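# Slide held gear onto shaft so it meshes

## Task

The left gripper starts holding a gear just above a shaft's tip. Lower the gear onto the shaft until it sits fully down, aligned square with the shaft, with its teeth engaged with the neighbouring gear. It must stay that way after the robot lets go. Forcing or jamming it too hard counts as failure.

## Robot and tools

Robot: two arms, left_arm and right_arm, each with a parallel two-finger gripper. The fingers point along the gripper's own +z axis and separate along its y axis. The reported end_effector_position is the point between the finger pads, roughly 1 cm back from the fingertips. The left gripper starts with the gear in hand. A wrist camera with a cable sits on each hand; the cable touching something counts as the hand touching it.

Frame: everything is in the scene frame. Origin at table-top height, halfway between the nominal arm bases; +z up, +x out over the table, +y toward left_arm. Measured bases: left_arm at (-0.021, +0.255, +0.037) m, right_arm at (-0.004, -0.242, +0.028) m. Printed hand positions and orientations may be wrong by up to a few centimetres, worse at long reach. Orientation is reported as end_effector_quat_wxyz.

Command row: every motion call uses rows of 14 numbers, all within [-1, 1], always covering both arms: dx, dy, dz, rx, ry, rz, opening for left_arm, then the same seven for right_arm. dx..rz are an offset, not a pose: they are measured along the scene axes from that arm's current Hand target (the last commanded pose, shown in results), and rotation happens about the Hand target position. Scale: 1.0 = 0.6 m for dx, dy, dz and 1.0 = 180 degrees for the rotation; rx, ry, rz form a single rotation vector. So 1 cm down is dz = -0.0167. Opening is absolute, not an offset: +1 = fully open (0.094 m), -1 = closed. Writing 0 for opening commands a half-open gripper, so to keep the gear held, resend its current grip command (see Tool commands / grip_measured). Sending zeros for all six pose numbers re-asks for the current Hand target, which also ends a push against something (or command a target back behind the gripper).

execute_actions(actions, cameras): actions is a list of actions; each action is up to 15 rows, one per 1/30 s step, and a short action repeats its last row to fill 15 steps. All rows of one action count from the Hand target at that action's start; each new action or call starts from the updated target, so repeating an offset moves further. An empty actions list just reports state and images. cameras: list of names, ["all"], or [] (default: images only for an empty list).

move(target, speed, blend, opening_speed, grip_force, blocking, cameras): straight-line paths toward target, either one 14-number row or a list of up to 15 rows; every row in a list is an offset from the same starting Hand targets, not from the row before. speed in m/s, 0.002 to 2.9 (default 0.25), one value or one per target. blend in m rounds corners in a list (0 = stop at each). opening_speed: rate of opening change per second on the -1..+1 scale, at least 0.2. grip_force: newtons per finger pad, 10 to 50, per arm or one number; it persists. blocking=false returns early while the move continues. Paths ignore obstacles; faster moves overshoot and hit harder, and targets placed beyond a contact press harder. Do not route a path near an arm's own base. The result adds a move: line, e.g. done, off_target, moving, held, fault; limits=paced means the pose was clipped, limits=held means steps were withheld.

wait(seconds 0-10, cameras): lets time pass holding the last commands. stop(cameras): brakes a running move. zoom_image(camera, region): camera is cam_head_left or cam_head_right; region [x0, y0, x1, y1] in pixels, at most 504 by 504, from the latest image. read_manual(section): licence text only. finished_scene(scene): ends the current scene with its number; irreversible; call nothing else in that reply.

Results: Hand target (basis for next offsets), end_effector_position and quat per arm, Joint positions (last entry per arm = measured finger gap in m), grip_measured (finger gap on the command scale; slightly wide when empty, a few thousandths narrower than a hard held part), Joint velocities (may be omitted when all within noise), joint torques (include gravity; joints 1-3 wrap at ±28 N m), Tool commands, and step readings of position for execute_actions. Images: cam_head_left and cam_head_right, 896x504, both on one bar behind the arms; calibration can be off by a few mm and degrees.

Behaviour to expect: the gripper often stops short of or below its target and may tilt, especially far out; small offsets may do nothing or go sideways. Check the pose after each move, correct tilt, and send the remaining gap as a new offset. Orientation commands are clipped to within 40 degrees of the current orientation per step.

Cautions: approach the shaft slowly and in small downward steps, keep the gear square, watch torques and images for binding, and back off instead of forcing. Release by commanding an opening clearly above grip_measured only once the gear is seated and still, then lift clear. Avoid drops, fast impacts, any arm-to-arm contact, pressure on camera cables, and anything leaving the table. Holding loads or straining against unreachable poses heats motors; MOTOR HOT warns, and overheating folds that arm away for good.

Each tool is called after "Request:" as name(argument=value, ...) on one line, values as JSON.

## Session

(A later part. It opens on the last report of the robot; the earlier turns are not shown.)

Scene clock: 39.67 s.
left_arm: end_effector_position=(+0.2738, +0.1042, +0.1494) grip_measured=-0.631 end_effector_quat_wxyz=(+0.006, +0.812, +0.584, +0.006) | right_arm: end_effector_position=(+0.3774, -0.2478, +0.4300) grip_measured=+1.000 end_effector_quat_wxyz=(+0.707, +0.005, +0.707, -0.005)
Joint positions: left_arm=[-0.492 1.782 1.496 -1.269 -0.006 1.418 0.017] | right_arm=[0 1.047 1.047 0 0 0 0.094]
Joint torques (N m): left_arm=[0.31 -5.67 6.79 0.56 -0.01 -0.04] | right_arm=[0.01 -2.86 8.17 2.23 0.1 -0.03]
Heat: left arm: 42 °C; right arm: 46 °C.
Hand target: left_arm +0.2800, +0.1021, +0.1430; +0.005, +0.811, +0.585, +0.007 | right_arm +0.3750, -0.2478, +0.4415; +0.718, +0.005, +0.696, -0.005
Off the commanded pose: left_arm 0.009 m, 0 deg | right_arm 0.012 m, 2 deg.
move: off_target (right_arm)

Request:
move(target=[0,0.004,0,0,0,0,-1,0,0,0,0,0,0,1], speed=0.02)

Request:
move(target=[0,0.003,0,0,0,0,-1,0,0,0,0,0,0,1], speed=0.02)

Request:
move(target=[-0.004,0.003,0,0,0,0,-1,0,0,0,0,0,0,1], speed=0.02)

Scene clock: 40.93 s.
left_arm: end_effector_position=(+0.2743, +0.1051, +0.1494) grip_measured=-0.631 end_effector_quat_wxyz=(+0.006, +0.811, +0.585, +0.006) | right_arm: end_effector_position=(+0.3774, -0.2478, +0.4300) grip_measured=+1.000 end_effector_quat_wxyz=(+0.707, +0.005, +0.707, -0.005)
Joint positions: left_arm=[-0.489 1.782 1.496 -1.269 -0.006 1.418 0.017] | right_arm=[0 1.047 1.047 0 0 0 0.094]
Joint torques (N m): left_arm=[0.54 -5.98 6.28 0.56 -0.01 0.03] | right_arm=[0.02 -2.82 8.14 2.23 0.09 -0.03]
Heat: left arm: 42 °C; right arm: 46 °C.
Hand target: left_arm +0.2800, +0.1045, +0.1430; +0.005, +0.811, +0.585, +0.007 | right_arm +0.3750, -0.2478, +0.4415; +0.718, +0.005, +0.696, -0.005
Off the commanded pose: left_arm 0.009 m, 0 deg | right_arm 0.012 m, 2 deg.
move: off_target (right_arm)

Scene clock: 41.63 s.
left_arm: end_effector_position=(+0.2749, +0.1063, +0.1494) grip_measured=-0.631 end_effector_quat_wxyz=(+0.006, +0.810, +0.586, +0.006) | right_arm: end_effector_position=(+0.3774, -0.2478, +0.4300) grip_measured=+1.000 end_effector_quat_wxyz=(+0.707, +0.005, +0.707, -0.005)
Joint positions: left_arm=[-0.485 1.782 1.496 -1.269 -0.006 1.419 0.017] | right_arm=[0 1.047 1.047 0 0 0 0.094]
Joint torques (N m): left_arm=[0.61 -6.26 5.97 0.58 -0.01 0.04] | right_arm=[0.03 -2.82 8.16 2.24 0.09 -0.02]
Heat: left arm: 42 °C; right arm: 46 °C.
Hand target: left_arm +0.2800, +0.1063, +0.1430; +0.005, +0.811, +0.585, +0.007 | right_arm +0.3750, -0.2478, +0.4415; +0.718, +0.005, +0.696, -0.005
Off the commanded pose: left_arm 0.008 m, 0 deg | right_arm 0.012 m, 2 deg.
move: off_target (right_arm)

Scene clock: 42.33 s.
left_arm: end_effector_position=(+0.2748, +0.1071, +0.1490) grip_measured=-0.631 end_effector_quat_wxyz=(+0.005, +0.810, +0.587, +0.006) | right_arm: end_effector_position=(+0.3774, -0.2478, +0.4300) grip_measured=+1.000 end_effector_quat_wxyz=(+0.707, +0.005, +0.707, -0.005)
Joint positions: left_arm=[-0.483 1.782 1.494 -1.269 -0.006 1.42 0.017] | right_arm=[0 1.047 1.047 0 0 0 0.094]
Joint torques (N m): left_arm=[0.59 -7.31 4.82 0.59 -0.01 0.07] | right_arm=[0.02 -2.81 8.17 2.23 0.1 -0.02]
Heat: left arm: 42 °C; right arm: 46 °C.
Hand target: left_arm +0.2776, +0.1082, +0.1430; +0.005, +0.811, +0.585, +0.007 | right_arm +0.3750, -0.2478, +0.4415; +0.718, +0.005, +0.696, -0.005
Off the commanded pose: left_arm 0.007 m, 0 deg | right_arm 0.012 m, 2 deg.
move: off_target (right_arm)

Request:
move(target=[0,0.001,-0.004,0,0,0,-1,0,0,0,0,0,0,1], speed=0.02)

Request:
move(target=[0,0.003,0,0,0,0,-1,0,0,0,0,0,0,1], speed=0.02, cameras=["all"])

Request:
zoom_image(camera="cam_head_right", region=[370, 140, 440, 210])

Request:
zoom_image(camera="cam_head_left", region=[375, 140, 445, 210])

Scene clock: 43.67 s.
left_arm: end_effector_position=(+0.2748, +0.1079, +0.1485) grip_measured=-0.631 end_effector_quat_wxyz=(+0.005, +0.810, +0.587, +0.005) | right_arm: end_effector_position=(+0.3774, -0.2478, +0.4300) grip_measured=+1.000 end_effector_quat_wxyz=(+0.707, +0.005, +0.707, -0.005)
Joint positions: left_arm=[-0.48 1.782 1.492 -1.269 -0.005 1.422 0.017] | right_arm=[0 1.047 1.047 0 0 0 0.094]
Joint torques (N m): left_arm=[0.51 -7.27 4.1 0.67 -0.02 0.06] | right_arm=[0.03 -2.84 8.17 2.23 0.1 -0.02]
Heat: left arm: 42 °C; right arm: 46 °C.
Hand target: left_arm +0.2776, +0.1087, +0.1406; +0.005, +0.811, +0.585, +0.008 | right_arm +0.3750, -0.2478, +0.4415; +0.718, +0.005, +0.696, -0.005
Off the commanded pose: left_arm 0.008 m, 0 deg | right_arm 0.012 m, 2 deg.
move: off_target (right_arm)

Scene clock: 44.37 s.
left_arm: end_effector_position=(+0.2748, +0.1089, +0.1481) grip_measured=-0.631 end_effector_quat_wxyz=(+0.005, +0.809, +0.587, +0.003) | right_arm: end_effector_position=(+0.3774, -0.2478, +0.4300) grip_measured=+1.000 end_effector_quat_wxyz=(+0.707, +0.005, +0.707, -0.005)
Joint positions: left_arm=[-0.475 1.782 1.491 -1.269 0 1.427 0.017] | right_arm=[0 1.047 1.047 0 0 0 0.094]
Joint torques (N m): left_arm=[0.49 -7.58 3.9 0.68 -0.07 0.07] | right_arm=[0.01 -2.84 8.14 2.24 0.1 -0.03]
Heat: left arm: 42 °C; right arm: 46 °C.
Hand target: left_arm +0.2776, +0.1105, +0.1406; +0.005, +0.811, +0.585, +0.007 | right_arm +0.3750, -0.2478, +0.4415; +0.718, +0.005, +0.696, -0.005
Off the commanded pose: left_arm 0.008 m, 1 deg | right_arm 0.012 m, 2 deg.
move: off_target (right_arm)

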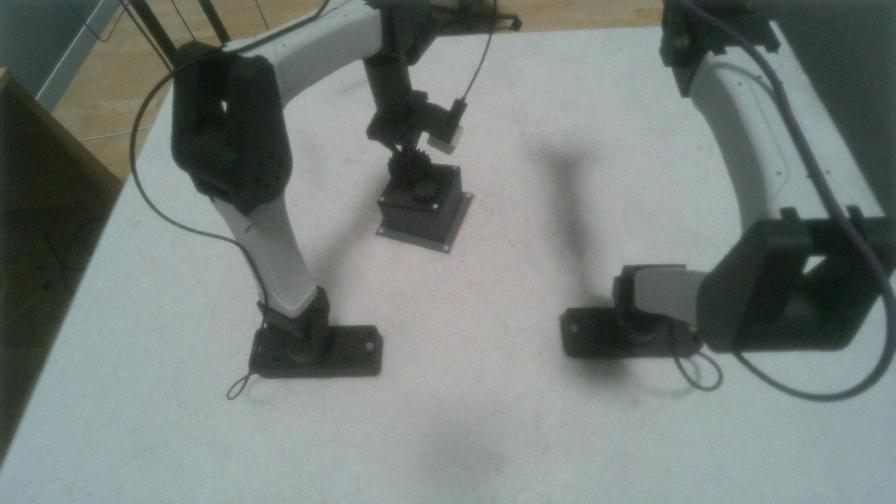

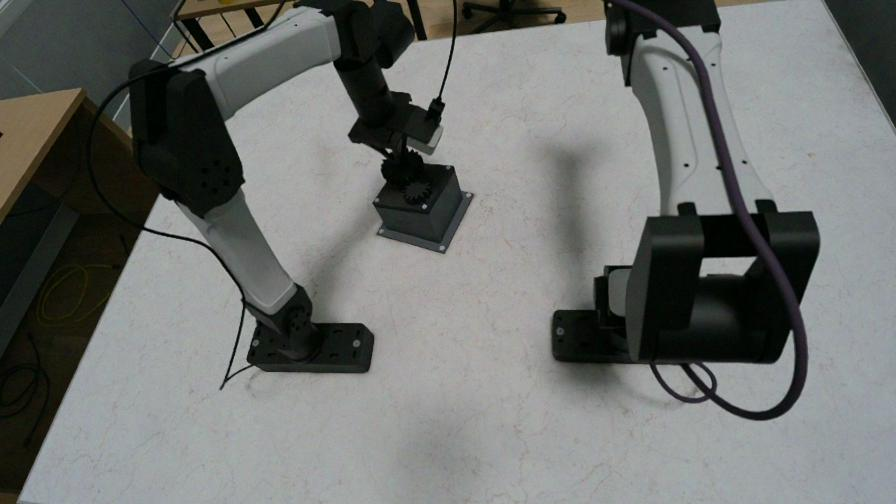

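Scaled by 7.200.

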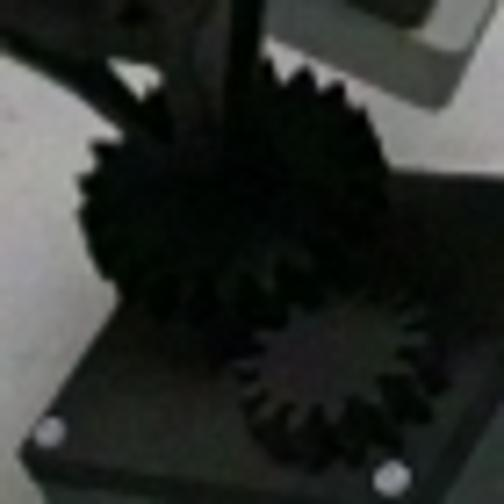

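Scaled by 7.200.

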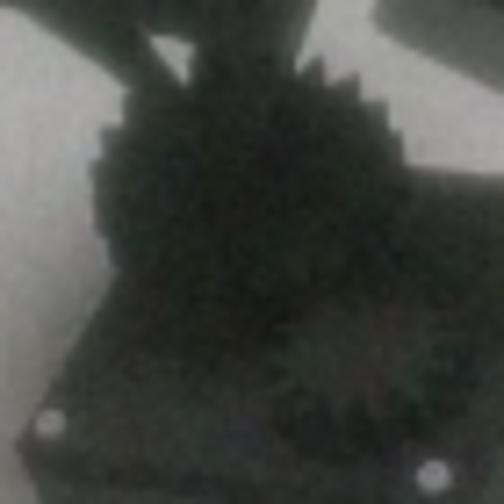

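Request:
move(target=[[0.0,-0.003,0.045,0,0,0,-1,0,0,0,0,0,0,1],[-0.006,-0.009,0.045,0,0,-0.03,-1,0,0,0,0,0,0,1],[-0.006,-0.009,0.02,0,0,-0.03,-1,0,0,0,0,0,0,1]], speed=0.08)

Scene clock: 50.43 s.
left_arm: end_effector_position=(+0.2712, +0.1071, +0.1527) grip_measured=-0.631 end_effector_quat_wxyz=(+0.000, +0.833, +0.553, +0.000) | right_arm: end_effector_position=(+0.3774, -0.2478, +0.4300) grip_measured=+1.000 end_effector_quat_wxyz=(+0.707, +0.005, +0.707, -0.005)
Joint positions: left_arm=[-0.485 1.782 1.509 -1.298 -0.001 1.501 0.017] | right_arm=[0 1.047 1.047 0 0 0 0.094]
Joint torques (N m): left_arm=[-0.25 -8.09 5.9 0.47 -0.05 0.07] | right_arm=[0.01 -2.85 8.16 2.23 0.09 -0.03]
Heat: left arm: 42 °C; right arm: 47 °C.
Hand target: left_arm +0.2739, +0.1050, +0.1526; +0.005, +0.838, +0.546, +0.007 | right_arm +0.3750, -0.2478, +0.4415; +0.718, +0.005, +0.696, -0.005
Off the commanded pose: left_arm 0.003 m, 1 deg | right_arm 0.012 m, 2 deg.
move: off_target (right_arm)

Request:
move(target=[0.0025,-0.003,-0.002,0,0,0,-1,0,0,0,0,0,0,1], speed=0.04)

Request:
move(target=[0,0,-0.006,0,0,0,-1,0,0,0,0,0,0,1], speed=0.03)

Request:
move(target=[0,0,-0.004,0,0,0,-1,0,0,0,0,0,0,1], speed=0.03)

Scene clock: 51.67 s.
left_arm: end_effector_position=(+0.2716, +0.1059, +0.1527) grip_measured=-0.631 end_effector_quat_wxyz=(+0.002, +0.834, +0.552, +0.001) | right_arm: end_effector_position=(+0.3774, -0.2478, +0.4300) grip_measured=+1.000 end_effector_quat_wxyz=(+0.707, +0.005, +0.707, -0.005)
Joint positions: left_arm=[-0.488 1.782 1.509 -1.294 -0.001 1.501 0.017] | right_arm=[0 1.047 1.047 0 0 0 0.094]
Joint torques (N m): left_arm=[-0.25 -7.34 6.42 0.5 -0.04 0.05] | right_arm=[0.02 -2.81 8.17 2.23 0.09 -0.03]
Heat: left arm: 42 °C; right arm: 47 °C.
Hand target: left_arm +0.2754, +0.1032, +0.1514; +0.005, +0.838, +0.546, +0.007 | right_arm +0.3750, -0.2478, +0.4415; +0.718, +0.005, +0.696, -0.005
Off the commanded pose: left_arm 0.005 m, 1 deg | right_arm 0.012 m, 2 deg.
move: off_target (right_arm)

Scene clock: 52.47 s.
left_arm: end_effector_position=(+0.2730, +0.1052, +0.1510) grip_measured=-0.631 end_effector_quat_wxyz=(+0.005, +0.834, +0.552, +0.003) | right_arm: end_effector_position=(+0.3774, -0.2478, +0.4300) grip_measured=+1.000 end_effector_quat_wxyz=(+0.707, +0.005, +0.707, -0.005)
Joint positions: left_arm=[-0.488 1.782 1.502 -1.281 -0.001 1.501 0.017] | right_arm=[0 1.047 1.047 0 0 0 0.094]
Joint torques (N m): left_arm=[-0.27 -7.3 5.79 0.5 -0.06 0.04] | right_arm=[0.01 -2.84 8.16 2.23 0.09 -0.02]
Heat: left arm: 42 °C; right arm: 47 °C.
Hand target: left_arm +0.2754, +0.1032, +0.1478; +0.005, +0.838, +0.546, +0.007 | right_arm +0.3750, -0.2478, +0.4415; +0.718, +0.005, +0.696, -0.005
Off the commanded pose: left_arm 0.005 m, 1 deg | right_arm 0.012 m, 2 deg.
move: off_target (right_arm)

Scene clock: 53.17 s.
left_arm: end_effector_position=(+0.2730, +0.1052, +0.1498) grip_measured=-0.631 end_effector_quat_wxyz=(+0.005, +0.834, +0.552, +0.003) | right_arm: end_effector_position=(+0.3774, -0.2478, +0.4300) grip_measured=+1.000 end_effector_quat_wxyz=(+0.707, +0.005, +0.707, -0.005)
Joint positions: left_arm=[-0.488 1.782 1.497 -1.276 -0.001 1.501 0.017] | right_arm=[0 1.047 1.047 0 0 0 0.094]
Joint torques (N m): left_arm=[-0.25 -7.28 5.39 0.56 -0.06 0.05] | right_arm=[0.02 -2.82 8.18 2.23 0.1 -0.03]
Heat: left arm: 42 °C; right arm: 47 °C.
Hand target: left_arm +0.2754, +0.1032, +0.1454; +0.005, +0.838, +0.546, +0.007 | right_arm +0.3750, -0.2478, +0.4415; +0.718, +0.005, +0.696, -0.005
Off the commanded pose: left_arm 0.005 m, 1 deg | right_arm 0.012 m, 2 deg.
move: off_target (right_arm)

Contact again. Twist the other way while pressed lightly, then look.

Request:
move(target=[0,0.003,-0.003,0,0,-0.02,-1,0,0,0,0,0,0,1], speed=0.05)

Request:
move(target=[-0.003,0.003,0,0,0,-0.02,-1,0,0,0,0,0,0,1], speed=0.05)

Request:
move(target=[-0.003,0,0,0,0,0.02,-1,0,0,0,0,0,0,1], speed=0.05)

Scene clock: 54.87 s.
left_arm: end_effector_position=(+0.2746, +0.1044, +0.1494) grip_measured=-0.631 end_effector_quat_wxyz=(+0.008, +0.852, +0.524, +0.005) | right_arm: end_effector_position=(+0.3774, -0.2478, +0.4300) grip_measured=+1.000 end_effector_quat_wxyz=(+0.707, +0.005, +0.707, -0.005)
Joint positions: left_arm=[-0.488 1.782 1.496 -1.267 -0.001 1.566 0.017] | right_arm=[0 1.047 1.047 0 0 0 0.094]
Joint torques (N m): left_arm=[0.17 -7.54 4.56 0.56 -0.04 0.07] | right_arm=[0.02 -2.85 8.16 2.23 0.1 -0.02]
Heat: left arm: 42 °C; right arm: 47 °C.
Hand target: left_arm +0.2755, +0.1050, +0.1436; +0.006, +0.855, +0.519, +0.007 | right_arm +0.3750, -0.2478, +0.4415; +0.718, +0.005, +0.696, -0.005
Off the commanded pose: left_arm 0.006 m, 1 deg | right_arm 0.012 m, 2 deg.
move: off_target (right_arm)

Scene clock: 56.00 s.
left_arm: end_effector_position=(+0.2757, +0.1038, +0.1492) grip_measured=-0.631 end_effector_quat_wxyz=(+0.011, +0.868, +0.496, +0.008) | right_arm: end_effector_position=(+0.3774, -0.2478, +0.4300) grip_measured=+1.000 end_effector_quat_wxyz=(+0.707, +0.005, +0.707, -0.005)
Joint positions: left_arm=[-0.488 1.778 1.49 -1.256 -0.001 1.631 0.017] | right_arm=[0 1.047 1.047 0 0 0 0.094]
Joint torques (N m): left_arm=[0.49 -8.03 4.01 0.5 -0.03 0.03] | right_arm=[0.02 -2.84 8.14 2.23 0.1 -0.02]
Heat: left arm: 42 °C; right arm: 47 °C.
Hand target: left_arm +0.2736, +0.1068, +0.1436; +0.006, +0.870, +0.492, +0.007 | right_arm +0.3750, -0.2478, +0.4415; +0.718, +0.005, +0.696, -0.005
Off the commanded pose: left_arm 0.007 m, 1 deg | right_arm 0.012 m, 2 deg.
move: off_target (right_arm)

Scene clock: 57.13 s.
left_arm: end_effector_position=(+0.2746, +0.1044, +0.1494) grip_measured=-0.631 end_effector_quat_wxyz=(+0.012, +0.857, +0.516, +0.008) | right_arm: end_effector_position=(+0.3774, -0.2478, +0.4300) grip_measured=+1.000 end_effector_quat_wxyz=(+0.707, +0.005, +0.707, -0.005)
Joint positions: left_arm=[-0.488 1.771 1.483 -1.253 -0.001 1.586 0.017] | right_arm=[0 1.047 1.047 0 0 0 0.094]
Joint torques (N m): left_arm=[0.18 -7.91 4.03 0.48 -0.04 -0.13] | right_arm=[0.03 -2.82 8.16 2.23 0.09 -0.02]
Heat: left arm: 42 °C; right arm: 47 °C.
Hand target: left_arm +0.2719, +0.1068, +0.1437; +0.006, +0.854, +0.519, +0.007 | right_arm +0.3750, -0.2478, +0.4415; +0.718, +0.005, +0.696, -0.005
Off the commanded pose: left_arm 0.007 m, 1 deg | right_arm 0.012 m, 2 deg.
move: off_target (right_arm)

Request:
move(target=[[0.0,-0.001,0.03,0,0,0,-1,0,0,0,0,0,0,1],[-0.004,-0.004,0.03,0,0,0,-1,0,0,0,0,0,0,1],[-0.002,-0.005,0.014,0,0,0,-1,0,0,0,0,0,0,1]], speed=0.08, cameras=["all"])

Request:
zoom_image(camera="cam_head_right", region=[350, 130, 450, 210])

Request:
zoom_image(camera="cam_head_left", region=[360, 130, 460, 210])

Scene clock: 60.00 s.
left_arm: end_effector_position=(+0.2683, +0.1060, +0.1526) grip_measured=-0.631 end_effector_quat_wxyz=(+0.001, +0.855, +0.518, +0.001) | right_arm: end_effector_position=(+0.3774, -0.2478, +0.4300) grip_measured=+1.000 end_effector_quat_wxyz=(+0.707, +0.005, +0.707, -0.005)
Joint positions: left_arm=[-0.492 1.771 1.496 -1.293 -0.001 1.575 0.017] | right_arm=[0 1.047 1.047 0 0 0 0.094]
Joint torques (N m): left_arm=[-0.2 -7.92 5.81 0.53 -0.03 -0.11] | right_arm=[0.01 -2.84 8.17 2.23 0.1 -0.02]
Heat: left arm: 42 °C; right arm: 47 °C.
Hand target: left_arm +0.2707, +0.1040, +0.1521; +0.006, +0.854, +0.520, +0.007 | right_arm +0.3750, -0.2478, +0.4415; +0.718, +0.005, +0.696, -0.005
Off the commanded pose: left_arm 0.003 m, 1 deg | right_arm 0.012 m, 2 deg.
move: off_target (right_arm)

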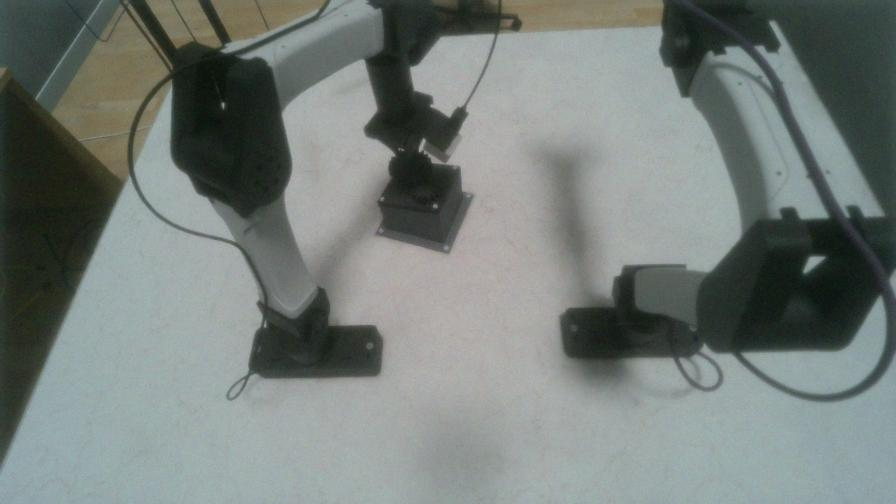

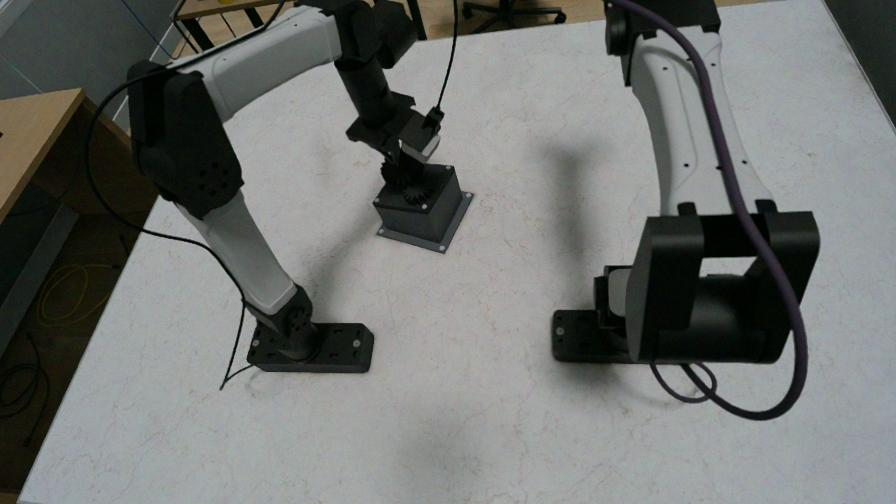

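Scaled by 5.040.

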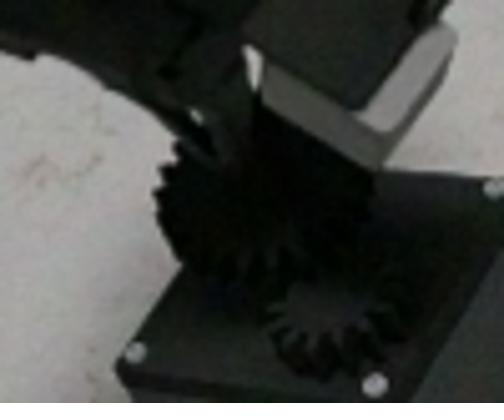

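Scaled by 5.040.

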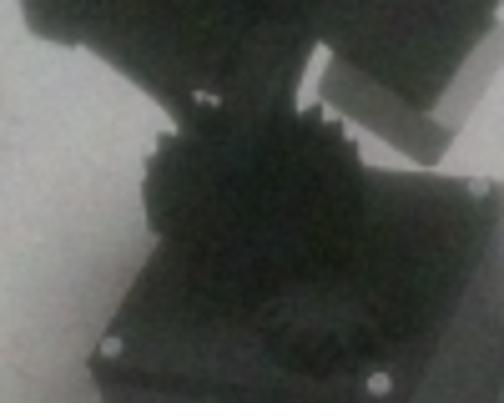

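Request:
move(target=[0.003,-0.001,-0.005,0,0,0,-1,0,0,0,0,0,0,1], speed=0.04)

Request:
move(target=[0,0,-0.004,0,0,0,-1,0,0,0,0,0,0,1], speed=0.03)

Request:
move(target=[0,0,-0.004,0,0,0,-1,0,0,0,0,0,0,1], speed=0.03)

Scene clock: 61.43 s.
left_arm: end_effector_position=(+0.2705, +0.1049, +0.1526) grip_measured=-0.631 end_effector_quat_wxyz=(+0.005, +0.855, +0.518, +0.004) | right_arm: end_effector_position=(+0.3774, -0.2478, +0.4300) grip_measured=+1.000 end_effector_quat_wxyz=(+0.707, +0.005, +0.707, -0.005)
Joint positions: left_arm=[-0.492 1.771 1.496 -1.283 -0.001 1.575 0.017] | right_arm=[0 1.047 1.047 0 0 0 0.094]
Joint torques (N m): left_arm=[-0.16 -7.36 5.57 0.48 -0.02 -0.11] | right_arm=[0.02 -2.81 8.14 2.23 0.09 -0.02]
Heat: left arm: 42 °C; right arm: 47 °C.
Hand target: left_arm +0.2725, +0.1034, +0.1491; +0.006, +0.854, +0.520, +0.007 | right_arm +0.3750, -0.2478, +0.4415; +0.718, +0.005, +0.696, -0.005
Off the commanded pose: left_arm 0.004 m, 0 deg | right_arm 0.012 m, 2 deg.
move: off_target (right_arm)

Scene clock: 62.13 s.
left_arm: end_effector_position=(+0.2698, +0.1052, +0.1505) grip_measured=-0.631 end_effector_quat_wxyz=(+0.004, +0.855, +0.518, +0.003) | right_arm: end_effector_position=(+0.3774, -0.2478, +0.4300) grip_measured=+1.000 end_effector_quat_wxyz=(+0.707, +0.005, +0.707, -0.005)
Joint positions: left_arm=[-0.492 1.771 1.488 -1.277 -0.001 1.575 0.017] | right_arm=[0 1.047 1.047 0 0 0 0.094]
Joint torques (N m): left_arm=[-0.17 -7.24 5.55 0.54 -0.04 -0.1] | right_arm=[0.02 -2.84 8.17 2.23 0.1 -0.02]
Heat: left arm: 42 °C; right arm: 47 °C.
Hand target: left_arm +0.2726, +0.1033, +0.1467; +0.006, +0.854, +0.520, +0.007 | right_arm +0.3750, -0.2478, +0.4415; +0.718, +0.005, +0.696, -0.005
Off the commanded pose: left_arm 0.005 m, 1 deg | right_arm 0.012 m, 2 deg.
move: off_target (right_arm)

Scene clock: 62.83 s.
left_arm: end_effector_position=(+0.2699, +0.1052, +0.1502) grip_measured=-0.631 end_effector_quat_wxyz=(+0.004, +0.855, +0.518, +0.003) | right_arm: end_effector_position=(+0.3774, -0.2478, +0.4300) grip_measured=+1.000 end_effector_quat_wxyz=(+0.707, +0.005, +0.707, -0.005)
Joint positions: left_arm=[-0.492 1.771 1.487 -1.276 -0.001 1.575 0.017] | right_arm=[0 1.047 1.047 0 0 0 0.094]
Joint torques (N m): left_arm=[-0.17 -7.17 4.78 0.62 -0.04 -0.1] | right_arm=[0.02 -2.84 8.14 2.23 0.1 -0.03]
Heat: left arm: 42 °C; right arm: 47 °C.
Hand target: left_arm +0.2725, +0.1034, +0.1443; +0.005, +0.854, +0.520, +0.007 | right_arm +0.3750, -0.2478, +0.4415; +0.718, +0.005, +0.696, -0.005
Off the commanded pose: left_arm 0.007 m, 1 deg | right_arm 0.012 m, 2 deg.
move: off_target (right_arm)

Request:
move(target=[0,0.005,-0.001,0,0,0,-1,0,0,0,0,0,0,1], speed=0.02)

Request:
move(target=[0,0.0025,0,0,0,0,-1,0,0,0,0,0,0,1], speed=0.02)

Request:
move(target=[0,0.0025,0,0,0,0,-1,0,0,0,0,0,0,1], speed=0.02)

Request:
move(target=[0,0.0025,0,0,0,0,-1,0,0,0,0,0,0,1], speed=0.02)

Scene clock: 64.27 s.
left_arm: end_effector_position=(+0.2699, +0.1052, +0.1499) grip_measured=-0.631 end_effector_quat_wxyz=(+0.004, +0.855, +0.518, +0.003) | right_arm: end_effector_position=(+0.3774, -0.2478, +0.4300) grip_measured=+1.000 end_effector_quat_wxyz=(+0.707, +0.005, +0.707, -0.005)
Joint positions: left_arm=[-0.492 1.771 1.486 -1.274 -0.001 1.575 0.017] | right_arm=[0 1.047 1.047 0 0 0 0.094]
Joint torques (N m): left_arm=[0.5 -7.71 4.11 0.65 -0.03 -0.02] | right_arm=[0.01 -2.82 8.14 2.23 0.09 -0.02]
Heat: left arm: 42 °C; right arm: 47 °C.
Hand target: left_arm +0.2725, +0.1064, +0.1437; +0.006, +0.854, +0.520, +0.007 | right_arm +0.3750, -0.2478, +0.4415; +0.718, +0.005, +0.696, -0.005
Off the commanded pose: left_arm 0.007 m, 0 deg | right_arm 0.012 m, 2 deg.
move: off_target (right_arm)

Scene clock: 64.97 s.
left_arm: end_effector_position=(+0.2702, +0.1069, +0.1494) grip_measured=-0.631 end_effector_quat_wxyz=(+0.003, +0.854, +0.520, +0.003) | right_arm: end_effector_position=(+0.3774, -0.2478, +0.4300) grip_measured=+1.000 end_effector_quat_wxyz=(+0.707, +0.005, +0.707, -0.005)
Joint positions: left_arm=[-0.488 1.771 1.484 -1.274 -0.001 1.575 0.017] | right_arm=[0 1.047 1.047 0 0 0 0.094]
Joint torques (N m): left_arm=[0.46 -7.84 3.99 0.64 -0.03 0.03] | right_arm=[0.01 -2.84 8.16 2.24 0.09 -0.03]
Heat: left arm: 42 °C; right arm: 47 °C.
Hand target: left_arm +0.2725, +0.1078, +0.1436; +0.005, +0.854, +0.519, +0.007 | right_arm +0.3750, -0.2478, +0.4415; +0.718, +0.005, +0.696, -0.005
Off the commanded pose: left_arm 0.006 m, 1 deg | right_arm 0.012 m, 2 deg.
move: off_target (right_arm)

Scene clock: 65.67 s.
left_arm: end_effector_position=(+0.2700, +0.1085, +0.1493) grip_measured=-0.631 end_effector_quat_wxyz=(+0.003, +0.853, +0.522, +0.003) | right_arm: end_effector_position=(+0.3774, -0.2478, +0.4300) grip_measured=+1.000 end_effector_quat_wxyz=(+0.707, +0.005, +0.707, -0.005)
Joint positions: left_arm=[-0.483 1.769 1.48 -1.274 -0.001 1.576 0.017] | right_arm=[0 1.047 1.047 0 0 0 0.094]
Joint torques (N m): left_arm=[0.46 -7.8 4.1 0.64 -0.03 0.05] | right_arm=[0.01 -2.82 8.17 2.23 0.09 -0.03]
Heat: left arm: 42 °C; right arm: 47 °C.
Hand target: left_arm +0.2725, +0.1094, +0.1436; +0.005, +0.854, +0.519, +0.007 | right_arm +0.3750, -0.2478, +0.4415; +0.718, +0.005, +0.696, -0.005
Off the commanded pose: left_arm 0.006 m, 1 deg | right_arm 0.012 m, 2 deg.
move: off_target (right_arm)

Scene clock: 66.37 s.
left_arm: end_effector_position=(+0.2699, +0.1099, +0.1492) grip_measured=-0.631 end_effector_quat_wxyz=(+0.003, +0.853, +0.522, +0.002) | right_arm: end_effector_position=(+0.3774, -0.2478, +0.4300) grip_measured=+1.000 end_effector_quat_wxyz=(+0.707, +0.005, +0.707, -0.005)
Joint positions: left_arm=[-0.48 1.766 1.477 -1.274 -0.001 1.579 0.017] | right_arm=[0 1.047 1.047 0 0 0 0.094]
Joint torques (N m): left_arm=[0.47 -7.84 4.1 0.64 -0.04 0.07] | right_arm=[0.03 -2.84 8.18 2.23 0.1 -0.02]
Heat: left arm: 42 °C; right arm: 47 °C.
Hand target: left_arm +0.2725, +0.1108, +0.1437; +0.006, +0.854, +0.519, +0.007 | right_arm +0.3750, -0.2478, +0.4415; +0.718, +0.005, +0.696, -0.005
Off the commanded pose: left_arm 0.006 m, 1 deg | right_arm 0.012 m, 2 deg.
move: off_target (right_arm)

Request:
move(target=[[0.0,0.0,0.03,0,0,0,-1,0,0,0,0,0,0,1],[0.002,-0.011,0.03,0,0,0.02,-1,0,0,0,0,0,0,1],[0.0035,-0.012,0.013,0,0,0.02,-1,0,0,0,0,0,0,1]], speed=0.08)

Scene clock: 72.03 s.
left_arm: end_effector_position=(+0.2719, +0.1056, +0.1547) grip_measured=-0.631 end_effector_quat_wxyz=(+0.004, +0.839, +0.545, +0.003) | right_arm: end_effector_position=(+0.3774, -0.2478, +0.4300) grip_measured=+1.000 end_effector_quat_wxyz=(+0.707, +0.005, +0.707, -0.005)
Joint positions: left_arm=[-0.489 1.777 1.511 -1.294 -0.001 1.516 0.017] | right_arm=[0 1.047 1.047 0 0 0 0.094]
Joint torques (N m): left_arm=[-0.24 -7.24 5.85 0.51 -0.04 -0.11] | right_arm=[0.01 -2.84 8.17 2.23 0.09 -0.03]
Heat: left arm: 42 °C; right arm: 47 °C.
Hand target: left_arm +0.2746, +0.1036, +0.1515; +0.005, +0.838, +0.546, +0.007 | right_arm +0.3750, -0.2478, +0.4415; +0.718, +0.005, +0.696, -0.005
Off the commanded pose: left_arm 0.005 m, 1 deg | right_arm 0.012 m, 2 deg.
move: off_target (right_arm)

Descend with a little +x.

Request:
move(target=[0.001,0,-0.01,0,0,0,-1,0,0,0,0,0,0,1], speed=0.03, cameras=["all"])

Request:
zoom_image(camera="cam_head_right", region=[380, 150, 440, 210])

Request:
zoom_image(camera="cam_head_left", region=[385, 150, 445, 210])

Scene clock: 73.27 s.
left_arm: end_effector_position=(+0.2723, +0.1054, +0.1499) grip_measured=-0.631 end_effector_quat_wxyz=(+0.005, +0.839, +0.545, +0.004) | right_arm: end_effector_position=(+0.3774, -0.2478, +0.4300) grip_measured=+1.000 end_effector_quat_wxyz=(+0.707, +0.005, +0.707, -0.005)
Joint positions: left_arm=[-0.489 1.777 1.492 -1.273 -0.001 1.516 0.017] | right_arm=[0 1.047 1.047 0 0 0 0.094]
Joint torques (N m): left_arm=[-0.16 -6.91 5.76 0.54 -0.02 -0.1] | right_arm=[0.01 -2.84 8.14 2.23 0.09 -0.03]
Heat: left arm: 42 °C; right arm: 47 °C.
Hand target: left_arm +0.2752, +0.1035, +0.1455; +0.005, +0.838, +0.546, +0.007 | right_arm +0.3750, -0.2478, +0.4415; +0.718, +0.005, +0.696, -0.005
Off the commanded pose: left_arm 0.006 m, 0 deg | right_arm 0.012 m, 2 deg.
move: off_target (right_arm)

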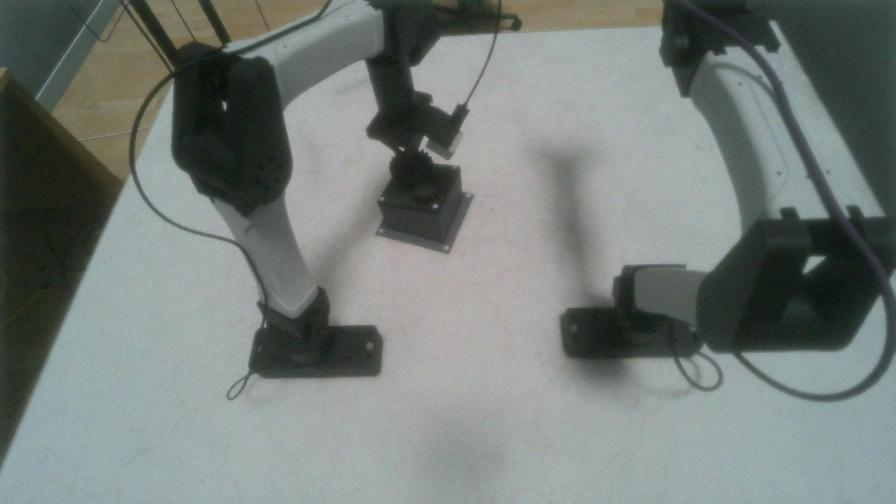

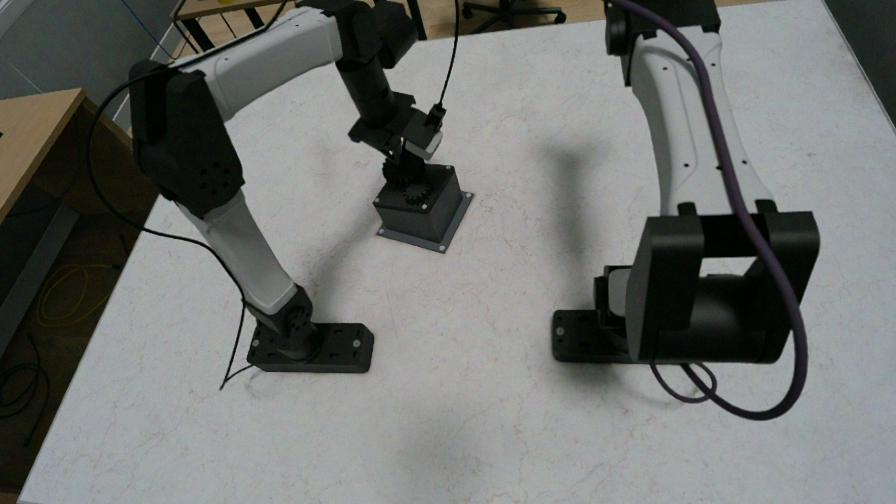

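Scaled by 8.400.

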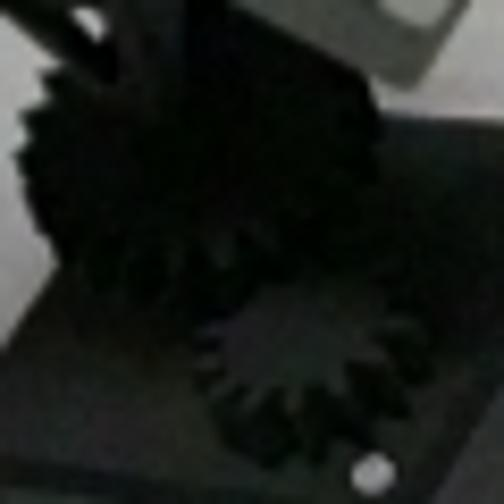

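Scaled by 8.400.

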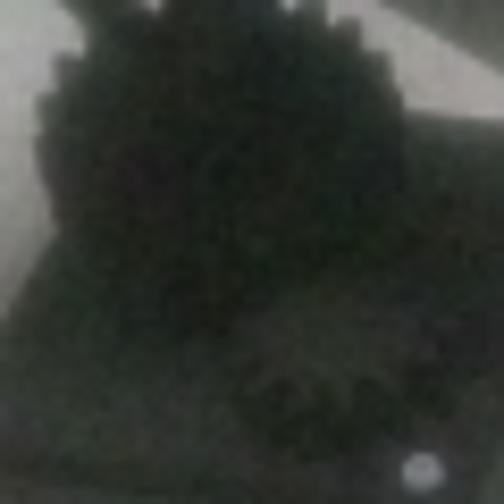

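Request:
move(target=[0.0005,0,-0.004,0,0,0,-1,0,0,0,0,0,0,1], speed=0.03)

Request:
move(target=[0.002,0,-0.004,0,0,0,-1,0,0,0,0,0,0,1], speed=0.03)

Scene clock: 74.37 s.
left_arm: end_effector_position=(+0.2730, +0.1051, +0.1498) grip_measured=-0.631 end_effector_quat_wxyz=(+0.007, +0.839, +0.545, +0.005) | right_arm: end_effector_position=(+0.3774, -0.2478, +0.4300) grip_measured=+1.000 end_effector_quat_wxyz=(+0.707, +0.005, +0.707, -0.005)
Joint positions: left_arm=[-0.489 1.777 1.491 -1.269 -0.001 1.516 0.017] | right_arm=[0 1.047 1.047 0 0 0 0.094]
Joint torques (N m): left_arm=[-0.13 -6.8 5.12 0.59 -0.05 -0.1] | right_arm=[0.03 -2.84 8.16 2.24 0.1 -0.02]
Heat: left arm: 42 °C; right arm: 47 °C.
Hand target: left_arm +0.2755, +0.1036, +0.1431; +0.005, +0.838, +0.546, +0.007 | right_arm +0.3750, -0.2478, +0.4415; +0.718, +0.005, +0.696, -0.005
Off the commanded pose: left_arm 0.007 m, 0 deg | right_arm 0.012 m, 2 deg.
move: off_target (right_arm)

Scene clock: 75.07 s.
left_arm: end_effector_position=(+0.2730, +0.1051, +0.1496) grip_measured=-0.631 end_effector_quat_wxyz=(+0.007, +0.839, +0.545, +0.005) | right_arm: end_effector_position=(+0.3774, -0.2478, +0.4300) grip_measured=+1.000 end_effector_quat_wxyz=(+0.707, +0.005, +0.707, -0.005)
Joint positions: left_arm=[-0.489 1.777 1.491 -1.268 -0.001 1.516 0.017] | right_arm=[0 1.047 1.047 0 0 0 0.094]
Joint torques (N m): left_arm=[0.03 -6.43 4.78 0.68 -0.03 -0.09] | right_arm=[0.02 -2.82 8.16 2.24 0.1 -0.03]
Heat: left arm: 42 °C; right arm: 47 °C.
Hand target: left_arm +0.2767, +0.1036, +0.1407; +0.005, +0.838, +0.546, +0.007 | right_arm +0.3750, -0.2478, +0.4415; +0.718, +0.005, +0.696, -0.005
Off the commanded pose: left_arm 0.010 m, 0 deg | right_arm 0.012 m, 2 deg.
move: off_target (right_arm)

Request:
move(target=[0,0.004,0,0,0,0.02,-1,0,0,0,0,0,0,1], speed=0.05)

Request:
move(target=[0,0.0025,0,0,0,-0.02,-1,0,0,0,0,0,0,1], speed=0.05)

Request:
move(target=[-0.004,0,0,0,0,0,-1,0,0,0,0,0,0,1], speed=0.05)

Request:
move(target=[-0.004,0,0,0,0,0,-1,0,0,0,0,0,0,1], speed=0.05)

Scene clock: 78.47 s.
left_arm: end_effector_position=(+0.2729, +0.1051, +0.1494) grip_measured=-0.631 end_effector_quat_wxyz=(+0.007, +0.824, +0.566, +0.004) | right_arm: end_effector_position=(+0.3774, -0.2478, +0.4300) grip_measured=+1.000 end_effector_quat_wxyz=(+0.707, +0.005, +0.707, -0.005)
Joint positions: left_arm=[-0.489 1.777 1.49 -1.268 -0.001 1.465 0.017] | right_arm=[0 1.047 1.047 0 0 0 0.094]
Joint torques (N m): left_arm=[0.49 -6.75 4.44 0.68 -0.05 -0.13] | right_arm=[0.02 -2.82 8.18 2.23 0.1 -0.03]
Heat: left arm: 42 °C; right arm: 47 °C.
Hand target: left_arm +0.2767, +0.1060, +0.1407; +0.005, +0.820, +0.572, +0.007 | right_arm +0.3750, -0.2478, +0.4415; +0.718, +0.005, +0.696, -0.005
Off the commanded pose: left_arm 0.010 m, 1 deg | right_arm 0.012 m, 2 deg.
move: off_target (right_arm)

Scene clock: 79.60 s.
left_arm: end_effector_position=(+0.2731, +0.1066, +0.1490) grip_measured=-0.631 end_effector_quat_wxyz=(+0.006, +0.836, +0.548, +0.004) | right_arm: end_effector_position=(+0.3774, -0.2478, +0.4300) grip_measured=+1.000 end_effector_quat_wxyz=(+0.707, +0.005, +0.707, -0.005)
Joint positions: left_arm=[-0.484 1.777 1.488 -1.268 -0.001 1.511 0.017] | right_arm=[0 1.047 1.047 0 0 0 0.094]
Joint torques (N m): left_arm=[0.51 -6.97 4.26 0.68 -0.05 0.06] | right_arm=[0.03 -2.84 8.18 2.23 0.09 -0.03]
Heat: left arm: 42 °C; right arm: 47 °C.
Hand target: left_arm +0.2766, +0.1075, +0.1407; +0.005, +0.838, +0.546, +0.007 | right_arm +0.3750, -0.2478, +0.4415; +0.718, +0.005, +0.696, -0.005
Off the commanded pose: left_arm 0.009 m, 1 deg | right_arm 0.012 m, 2 deg.
move: off_target (right_arm)

Scene clock: 80.33 s.
left_arm: end_effector_position=(+0.2730, +0.1066, +0.1488) grip_measured=-0.631 end_effector_quat_wxyz=(+0.007, +0.836, +0.548, +0.005) | right_arm: end_effector_position=(+0.3774, -0.2478, +0.4300) grip_measured=+1.000 end_effector_quat_wxyz=(+0.707, +0.005, +0.707, -0.005)
Joint positions: left_arm=[-0.484 1.774 1.484 -1.264 -0.001 1.511 0.017] | right_arm=[0 1.047 1.047 0 0 0 0.094]
Joint torques (N m): left_arm=[0.29 -7.41 3.73 0.65 -0.05 0.03] | right_arm=[0.01 -2.82 8.16 2.23 0.1 -0.02]
Heat: left arm: 42 °C; right arm: 47 °C.
Hand target: left_arm +0.2743, +0.1075, +0.1406; +0.005, +0.838, +0.546, +0.007 | right_arm +0.3750, -0.2478, +0.4415; +0.718, +0.005, +0.696, -0.005
Off the commanded pose: left_arm 0.008 m, 0 deg | right_arm 0.012 m, 2 deg.
move: off_target (right_arm)

Scene clock: 81.03 s.
left_arm: end_effector_position=(+0.2727, +0.1068, +0.1489) grip_measured=-0.631 end_effector_quat_wxyz=(+0.010, +0.836, +0.548, +0.007) | right_arm: end_effector_position=(+0.3774, -0.2478, +0.4300) grip_measured=+1.000 end_effector_quat_wxyz=(+0.707, +0.005, +0.707, -0.005)
Joint positions: left_arm=[-0.484 1.766 1.475 -1.256 -0.001 1.511 0.017] | right_arm=[0 1.047 1.047 0 0 0 0.094]
Joint torques (N m): left_arm=[0.05 -7.32 3.71 0.61 -0.04 0.01] | right_arm=[0.05 -2.84 8.18 2.23 0.09 -0.03]
Heat: left arm: 42 °C; right arm: 47 °C.
Hand target: left_arm +0.2719, +0.1075, +0.1406; +0.005, +0.838, +0.546, +0.007 | right_arm +0.3750, -0.2478, +0.4415; +0.718, +0.005, +0.696, -0.005
Off the commanded pose: left_arm 0.008 m, 1 deg | right_arm 0.012 m, 2 deg.
move: off_target (right_arm)

Request:
move(target=[[0.0,0.0,0.03,0,0,0,-1,0,0,0,0,0,0,1],[0.0045,-0.003,0.03,0.003,0.006,0,-1,0,0,0,0,0,0,1],[0.0045,-0.004,0.021,0.003,0.006,0,-1,0,0,0,0,0,0,1]], speed=0.08)

Scene clock: 84.63 s.
left_arm: end_effector_position=(+0.2727, +0.1068, +0.1556) grip_measured=-0.631 end_effector_quat_wxyz=(-0.002, +0.836, +0.548, +0.000) | right_arm: end_effector_position=(+0.3774, -0.2478, +0.4300) grip_measured=+1.000 end_effector_quat_wxyz=(+0.707, +0.005, +0.707, -0.005)
Joint positions: left_arm=[-0.484 1.791 1.532 -1.315 -0.001 1.511 0.017] | right_arm=[0 1.047 1.047 0 0 0 0.094]
Joint torques (N m): left_arm=[-0.24 -7.1 6.5 0.37 -0.04 -0.02] | right_arm=[0.01 -2.84 8.16 2.23 0.1 -0.02]
Heat: left arm: 42 °C; right arm: 47 °C.
Hand target: left_arm +0.2746, +0.1051, +0.1532; -0.004, +0.838, +0.546, +0.002 | right_arm +0.3750, -0.2478, +0.4415; +0.718, +0.005, +0.696, -0.005
Off the commanded pose: left_arm 0.003 m, 0 deg | right_arm 0.012 m, 2 deg.
move: off_target (right_arm)

Request:
move(target=[0.0005,-0.0015,-0.008,0,0,0,-1,0,0,0,0,0,0,1], speed=0.03)

Request:
move(target=[0.0005,0,-0.006,0,0,0,-1,0,0,0,0,0,0,1], speed=0.03)

Request:
move(target=[0,0,-0.004,0,0,0,-1,0,0,0,0,0,0,1], speed=0.03)

Scene clock: 86.07 s.
left_arm: end_effector_position=(+0.2726, +0.1068, +0.1520) grip_measured=-0.631 end_effector_quat_wxyz=(-0.004, +0.836, +0.548, -0.002) | right_arm: end_effector_position=(+0.3774, -0.2478, +0.4300) grip_measured=+1.000 end_effector_quat_wxyz=(+0.707, +0.005, +0.707, -0.005)
Joint positions: left_arm=[-0.484 1.796 1.524 -1.308 -0.001 1.511 0.017] | right_arm=[0 1.047 1.047 0 0 0 0.094]
Joint torques (N m): left_arm=[-0.39 -7.3 5.75 0.44 -0.04 -0.04] | right_arm=[0.03 -2.84 8.16 2.23 0.1 -0.03]
Heat: left arm: 42 °C; right arm: 47 °C.
Hand target: left_arm +0.2749, +0.1042, +0.1485; -0.004, +0.838, +0.546, +0.002 | right_arm +0.3750, -0.2478, +0.4415; +0.718, +0.005, +0.696, -0.005
Off the commanded pose: left_arm 0.005 m, 1 deg | right_arm 0.012 m, 2 deg.
move: off_target (right_arm)

Scene clock: 86.77 s.
left_arm: end_effector_position=(+0.2726, +0.1068, +0.1493) grip_measured=-0.631 end_effector_quat_wxyz=(-0.004, +0.836, +0.548, -0.002) | right_arm: end_effector_position=(+0.3774, -0.2478, +0.4300) grip_measured=+1.000 end_effector_quat_wxyz=(+0.707, +0.005, +0.707, -0.005)
Joint positions: left_arm=[-0.484 1.796 1.514 -1.297 -0.001 1.511 0.017] | right_arm=[0 1.047 1.047 0 0 0 0.094]
Joint torques (N m): left_arm=[-0.36 -7.19 5.65 0.48 -0.05 -0.04] | right_arm=[0.01 -2.84 8.16 2.23 0.1 -0.02]
Heat: left arm: 42 °C; right arm: 47 °C.
Hand target: left_arm +0.2752, +0.1042, +0.1449; -0.004, +0.838, +0.546, +0.002 | right_arm +0.3750, -0.2478, +0.4415; +0.718, +0.005, +0.696, -0.005
Off the commanded pose: left_arm 0.006 m, 1 deg | right_arm 0.012 m, 2 deg.
move: off_target (right_arm)

Scene clock: 87.47 s.
left_arm: end_effector_position=(+0.2730, +0.1066, +0.1490) grip_measured=-0.631 end_effector_quat_wxyz=(-0.003, +0.836, +0.548, -0.001) | right_arm: end_effector_position=(+0.3774, -0.2478, +0.4300) grip_measured=+1.000 end_effector_quat_wxyz=(+0.707, +0.005, +0.707, -0.005)
Joint positions: left_arm=[-0.484 1.796 1.513 -1.294 -0.001 1.511 0.017] | right_arm=[0 1.047 1.047 0 0 0 0.094]
Joint torques (N m): left_arm=[-0.34 -7.13 4.94 0.56 -0.02 -0.05] | right_arm=[0.02 -2.82 8.17 2.23 0.1 -0.02]
Heat: left arm: 42 °C; right arm: 47 °C.
Hand target: left_arm +0.2752, +0.1042, +0.1425; -0.004, +0.838, +0.546, +0.002 | right_arm +0.3750, -0.2478, +0.4415; +0.718, +0.005, +0.696, -0.005
Off the commanded pose: left_arm 0.007 m, 0 deg | right_arm 0.012 m, 2 deg.
move: off_target (right_arm)

Request:
move(target=[0.001,0.008,-0.002,0,0,0,-1,0,0,0,0,0,0,1], speed=0.02)

Request:
move(target=[0.003,0.003,0,0,0,0,-1,0,0,0,0,0,0,1], speed=0.02)

Request:
move(target=[0.003,0.003,0,0,0,0,-1,0,0,0,0,0,0,1], speed=0.02, cameras=["all"])

Request:
zoom_image(camera="cam_head_right", region=[370, 140, 440, 210])

Request:
zoom_image(camera="cam_head_left", region=[375, 140, 445, 210])

Scene clock: 89.27 s.
left_arm: end_effector_position=(+0.2732, +0.1074, +0.1484) grip_measured=-0.631 end_effector_quat_wxyz=(-0.003, +0.836, +0.548, -0.002) | right_arm: end_effector_position=(+0.3774, -0.2478, +0.4300) grip_measured=+1.000 end_effector_quat_wxyz=(+0.707, +0.005, +0.707, -0.005)
Joint positions: left_arm=[-0.481 1.796 1.51 -1.292 0 1.515 0.017] | right_arm=[0 1.047 1.047 0 0 0 0.094]
Joint torques (N m): left_arm=[0.5 -7.62 4.07 0.6 -0.05 0.05] | right_arm=[-0.01 -2.84 8.17 2.24 0.09 -0.03]
Heat: left arm: 42 °C; right arm: 47 °C.
Hand target: left_arm +0.2757, +0.1090, +0.1413; -0.004, +0.838, +0.546, +0.002 | right_arm +0.3750, -0.2478, +0.4415; +0.718, +0.005, +0.696, -0.005
Off the commanded pose: left_arm 0.008 m, 1 deg | right_arm 0.012 m, 2 deg.
move: off_target (right_arm)

Scene clock: 89.97 s.
left_arm: end_effector_position=(+0.2740, +0.1090, +0.1484) grip_measured=-0.631 end_effector_quat_wxyz=(-0.003, +0.836, +0.548, -0.003) | right_arm: end_effector_position=(+0.3774, -0.2478, +0.4300) grip_measured=+1.000 end_effector_quat_wxyz=(+0.707, +0.005, +0.707, -0.005)
Joint positions: left_arm=[-0.475 1.796 1.51 -1.292 0.002 1.522 0.017] | right_arm=[0 1.047 1.047 0 0 0 0.094]
Joint torques (N m): left_arm=[0.59 -7.36 4.36 0.6 -0.08 0.09] | right_arm=[0.01 -2.81 8.16 2.23 0.09 -0.03]
Heat: left arm: 42 °C; right arm: 47 °C.
Hand target: left_arm +0.2776, +0.1109, +0.1413; -0.004, +0.838, +0.546, +0.002 | right_arm +0.3750, -0.2478, +0.4415; +0.718, +0.005, +0.696, -0.005
Off the commanded pose: left_arm 0.008 m, 1 deg | right_arm 0.012 m, 2 deg.
move: off_target (right_arm)

Scene clock: 90.67 s.
left_arm: end_effector_position=(+0.2752, +0.1109, +0.1484) grip_measured=-0.631 end_effector_quat_wxyz=(-0.002, +0.836, +0.548, -0.003) | right_arm: end_effector_position=(+0.3774, -0.2478, +0.4300) grip_measured=+1.000 end_effector_quat_wxyz=(+0.707, +0.005, +0.707, -0.005)
Joint positions: left_arm=[-0.468 1.796 1.51 -1.291 0.002 1.529 0.017] | right_arm=[0 1.047 1.047 0 0 0 0.094]
Joint torques (N m): left_arm=[0.59 -7.06 4.74 0.59 -0.07 0.04] | right_arm=[0.01 -2.84 8.17 2.23 0.09 -0.02]
Heat: left arm: 42 °C; right arm: 47 °C.
Hand target: left_arm +0.2794, +0.1126, +0.1413; -0.004, +0.838, +0.546, +0.002 | right_arm +0.3750, -0.2478, +0.4415; +0.718, +0.005, +0.696, -0.005
Off the commanded pose: left_arm 0.008 m, 1 deg | right_arm 0.012 m, 2 deg.
move: off_target (right_arm)

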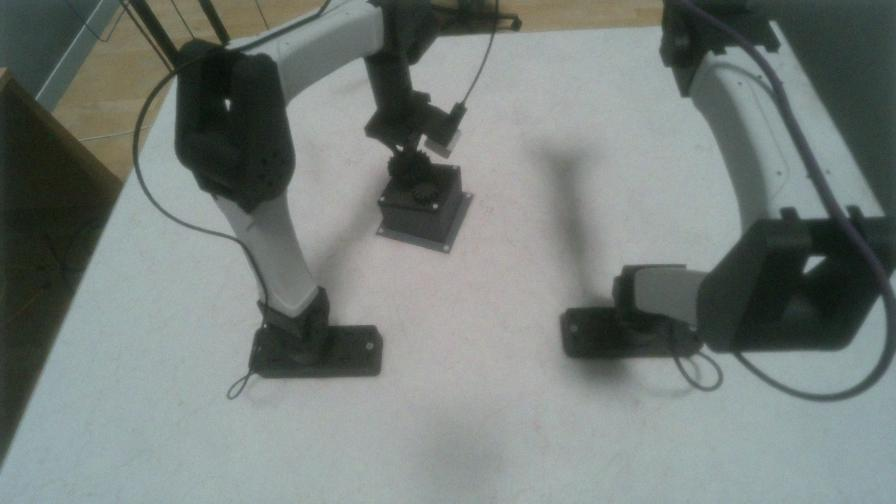

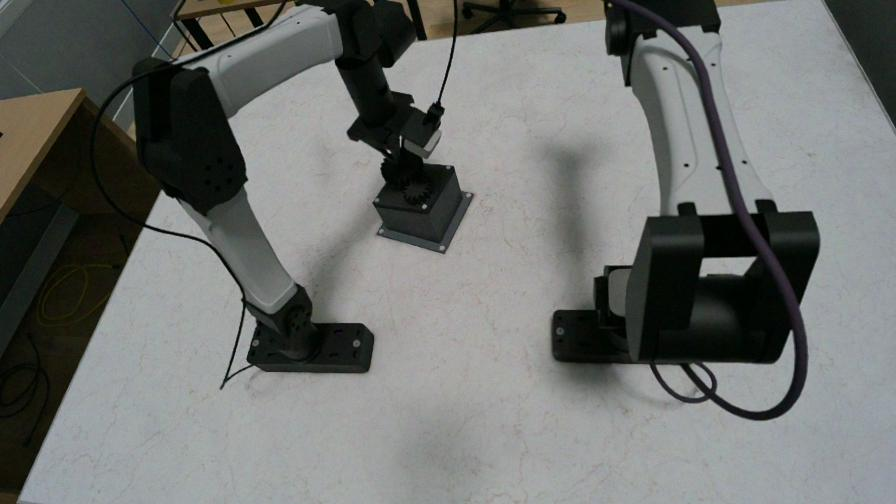

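Scaled by 7.200.

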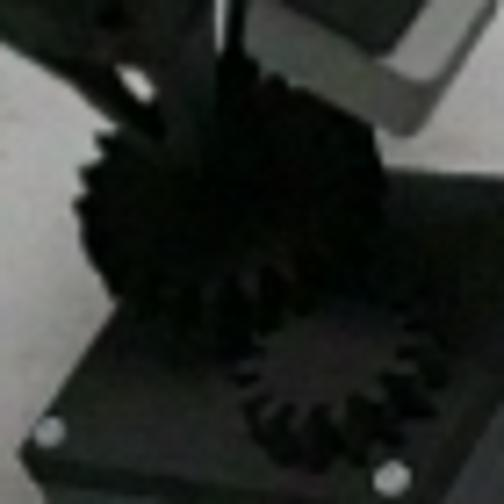

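Scaled by 7.200.

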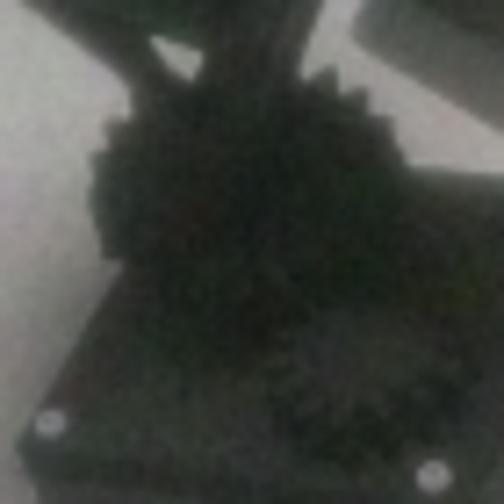

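Request:
move(target=[[0,-0.005,0.05,0,0,0,-1,0,0,0,0,0,0,1],[0.0897,-0.009,0.1477,0,0,0,-1,0,0,0,0,0,0,1]], speed=0.15, blend=[0.01,0], cameras=["all"])

Request:
zoom_image(camera="cam_head_right", region=[340, 80, 440, 160])

Request:
zoom_image(camera="cam_head_left", region=[360, 80, 460, 160])

Request:
zoom_image(camera="cam_head_right", region=[385, 155, 435, 205])

Scene clock: 93.27 s.
left_arm: end_effector_position=(+0.3315, +0.1050, +0.2285) grip_measured=-0.631 end_effector_quat_wxyz=(+0.042, +0.835, +0.548, +0.027) | right_arm: end_effector_position=(+0.3774, -0.2478, +0.4300) grip_measured=+1.000 end_effector_quat_wxyz=(+0.707, +0.005, +0.707, -0.005)
Joint positions: left_arm=[-0.418 1.956 2.038 -1.554 0.001 1.577 0.017] | right_arm=[0 1.047 1.047 0 0 0 0.094]
Joint torques (N m): left_arm=[0.49 -8.28 7.6 0.41 -0.05 0.07] | right_arm=[0.01 -2.82 8.18 2.23 0.1 -0.02]
Heat: left arm: 42 °C; right arm: 47 °C.
Hand target: left_arm +0.3332, +0.1072, +0.2298; -0.004, +0.838, +0.546, +0.002 | right_arm +0.3750, -0.2478, +0.4415; +0.718, +0.005, +0.696, -0.005
Off the commanded pose: left_arm 0.003 m, 6 deg | right_arm 0.012 m, 2 deg.
joint sent to its limit (left arm) — joint 4 (wrist pitch), lower limit. The joint targets are off in orientation, not in position.
move: off_target (left_arm, right_arm)

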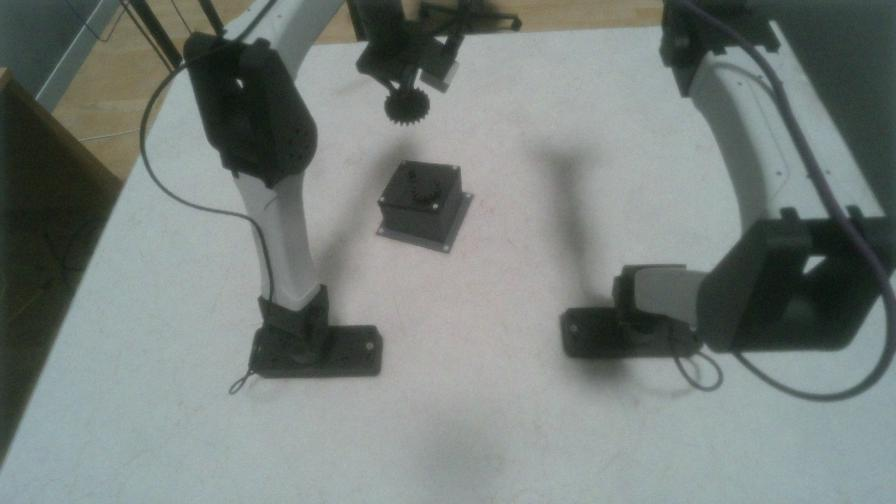

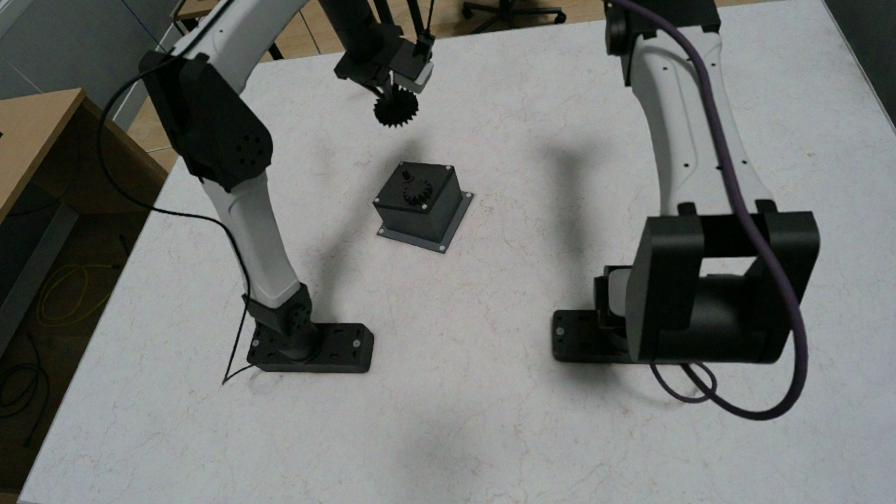

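Scaled by 5.040.

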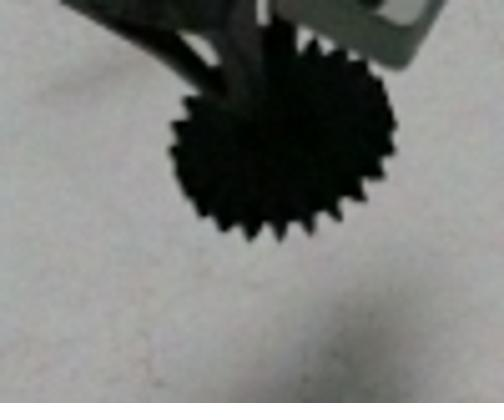

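Scaled by 5.040.

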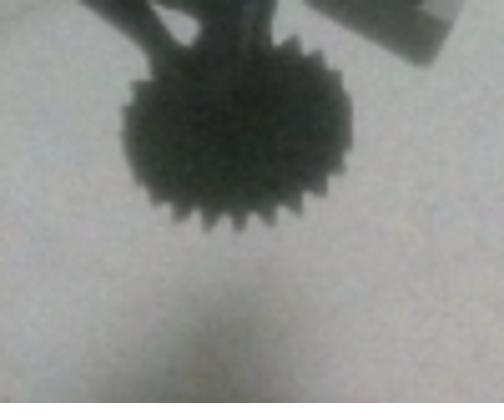

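Scaled by 10.080.

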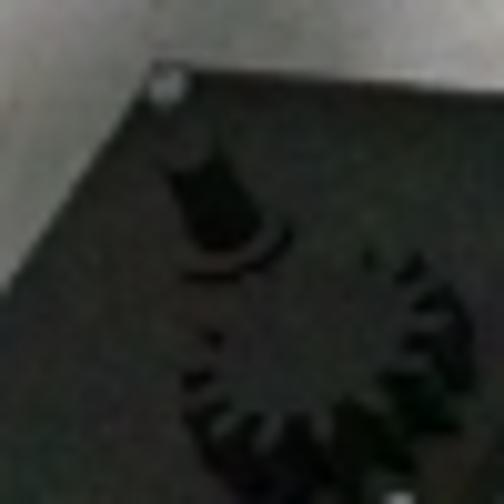

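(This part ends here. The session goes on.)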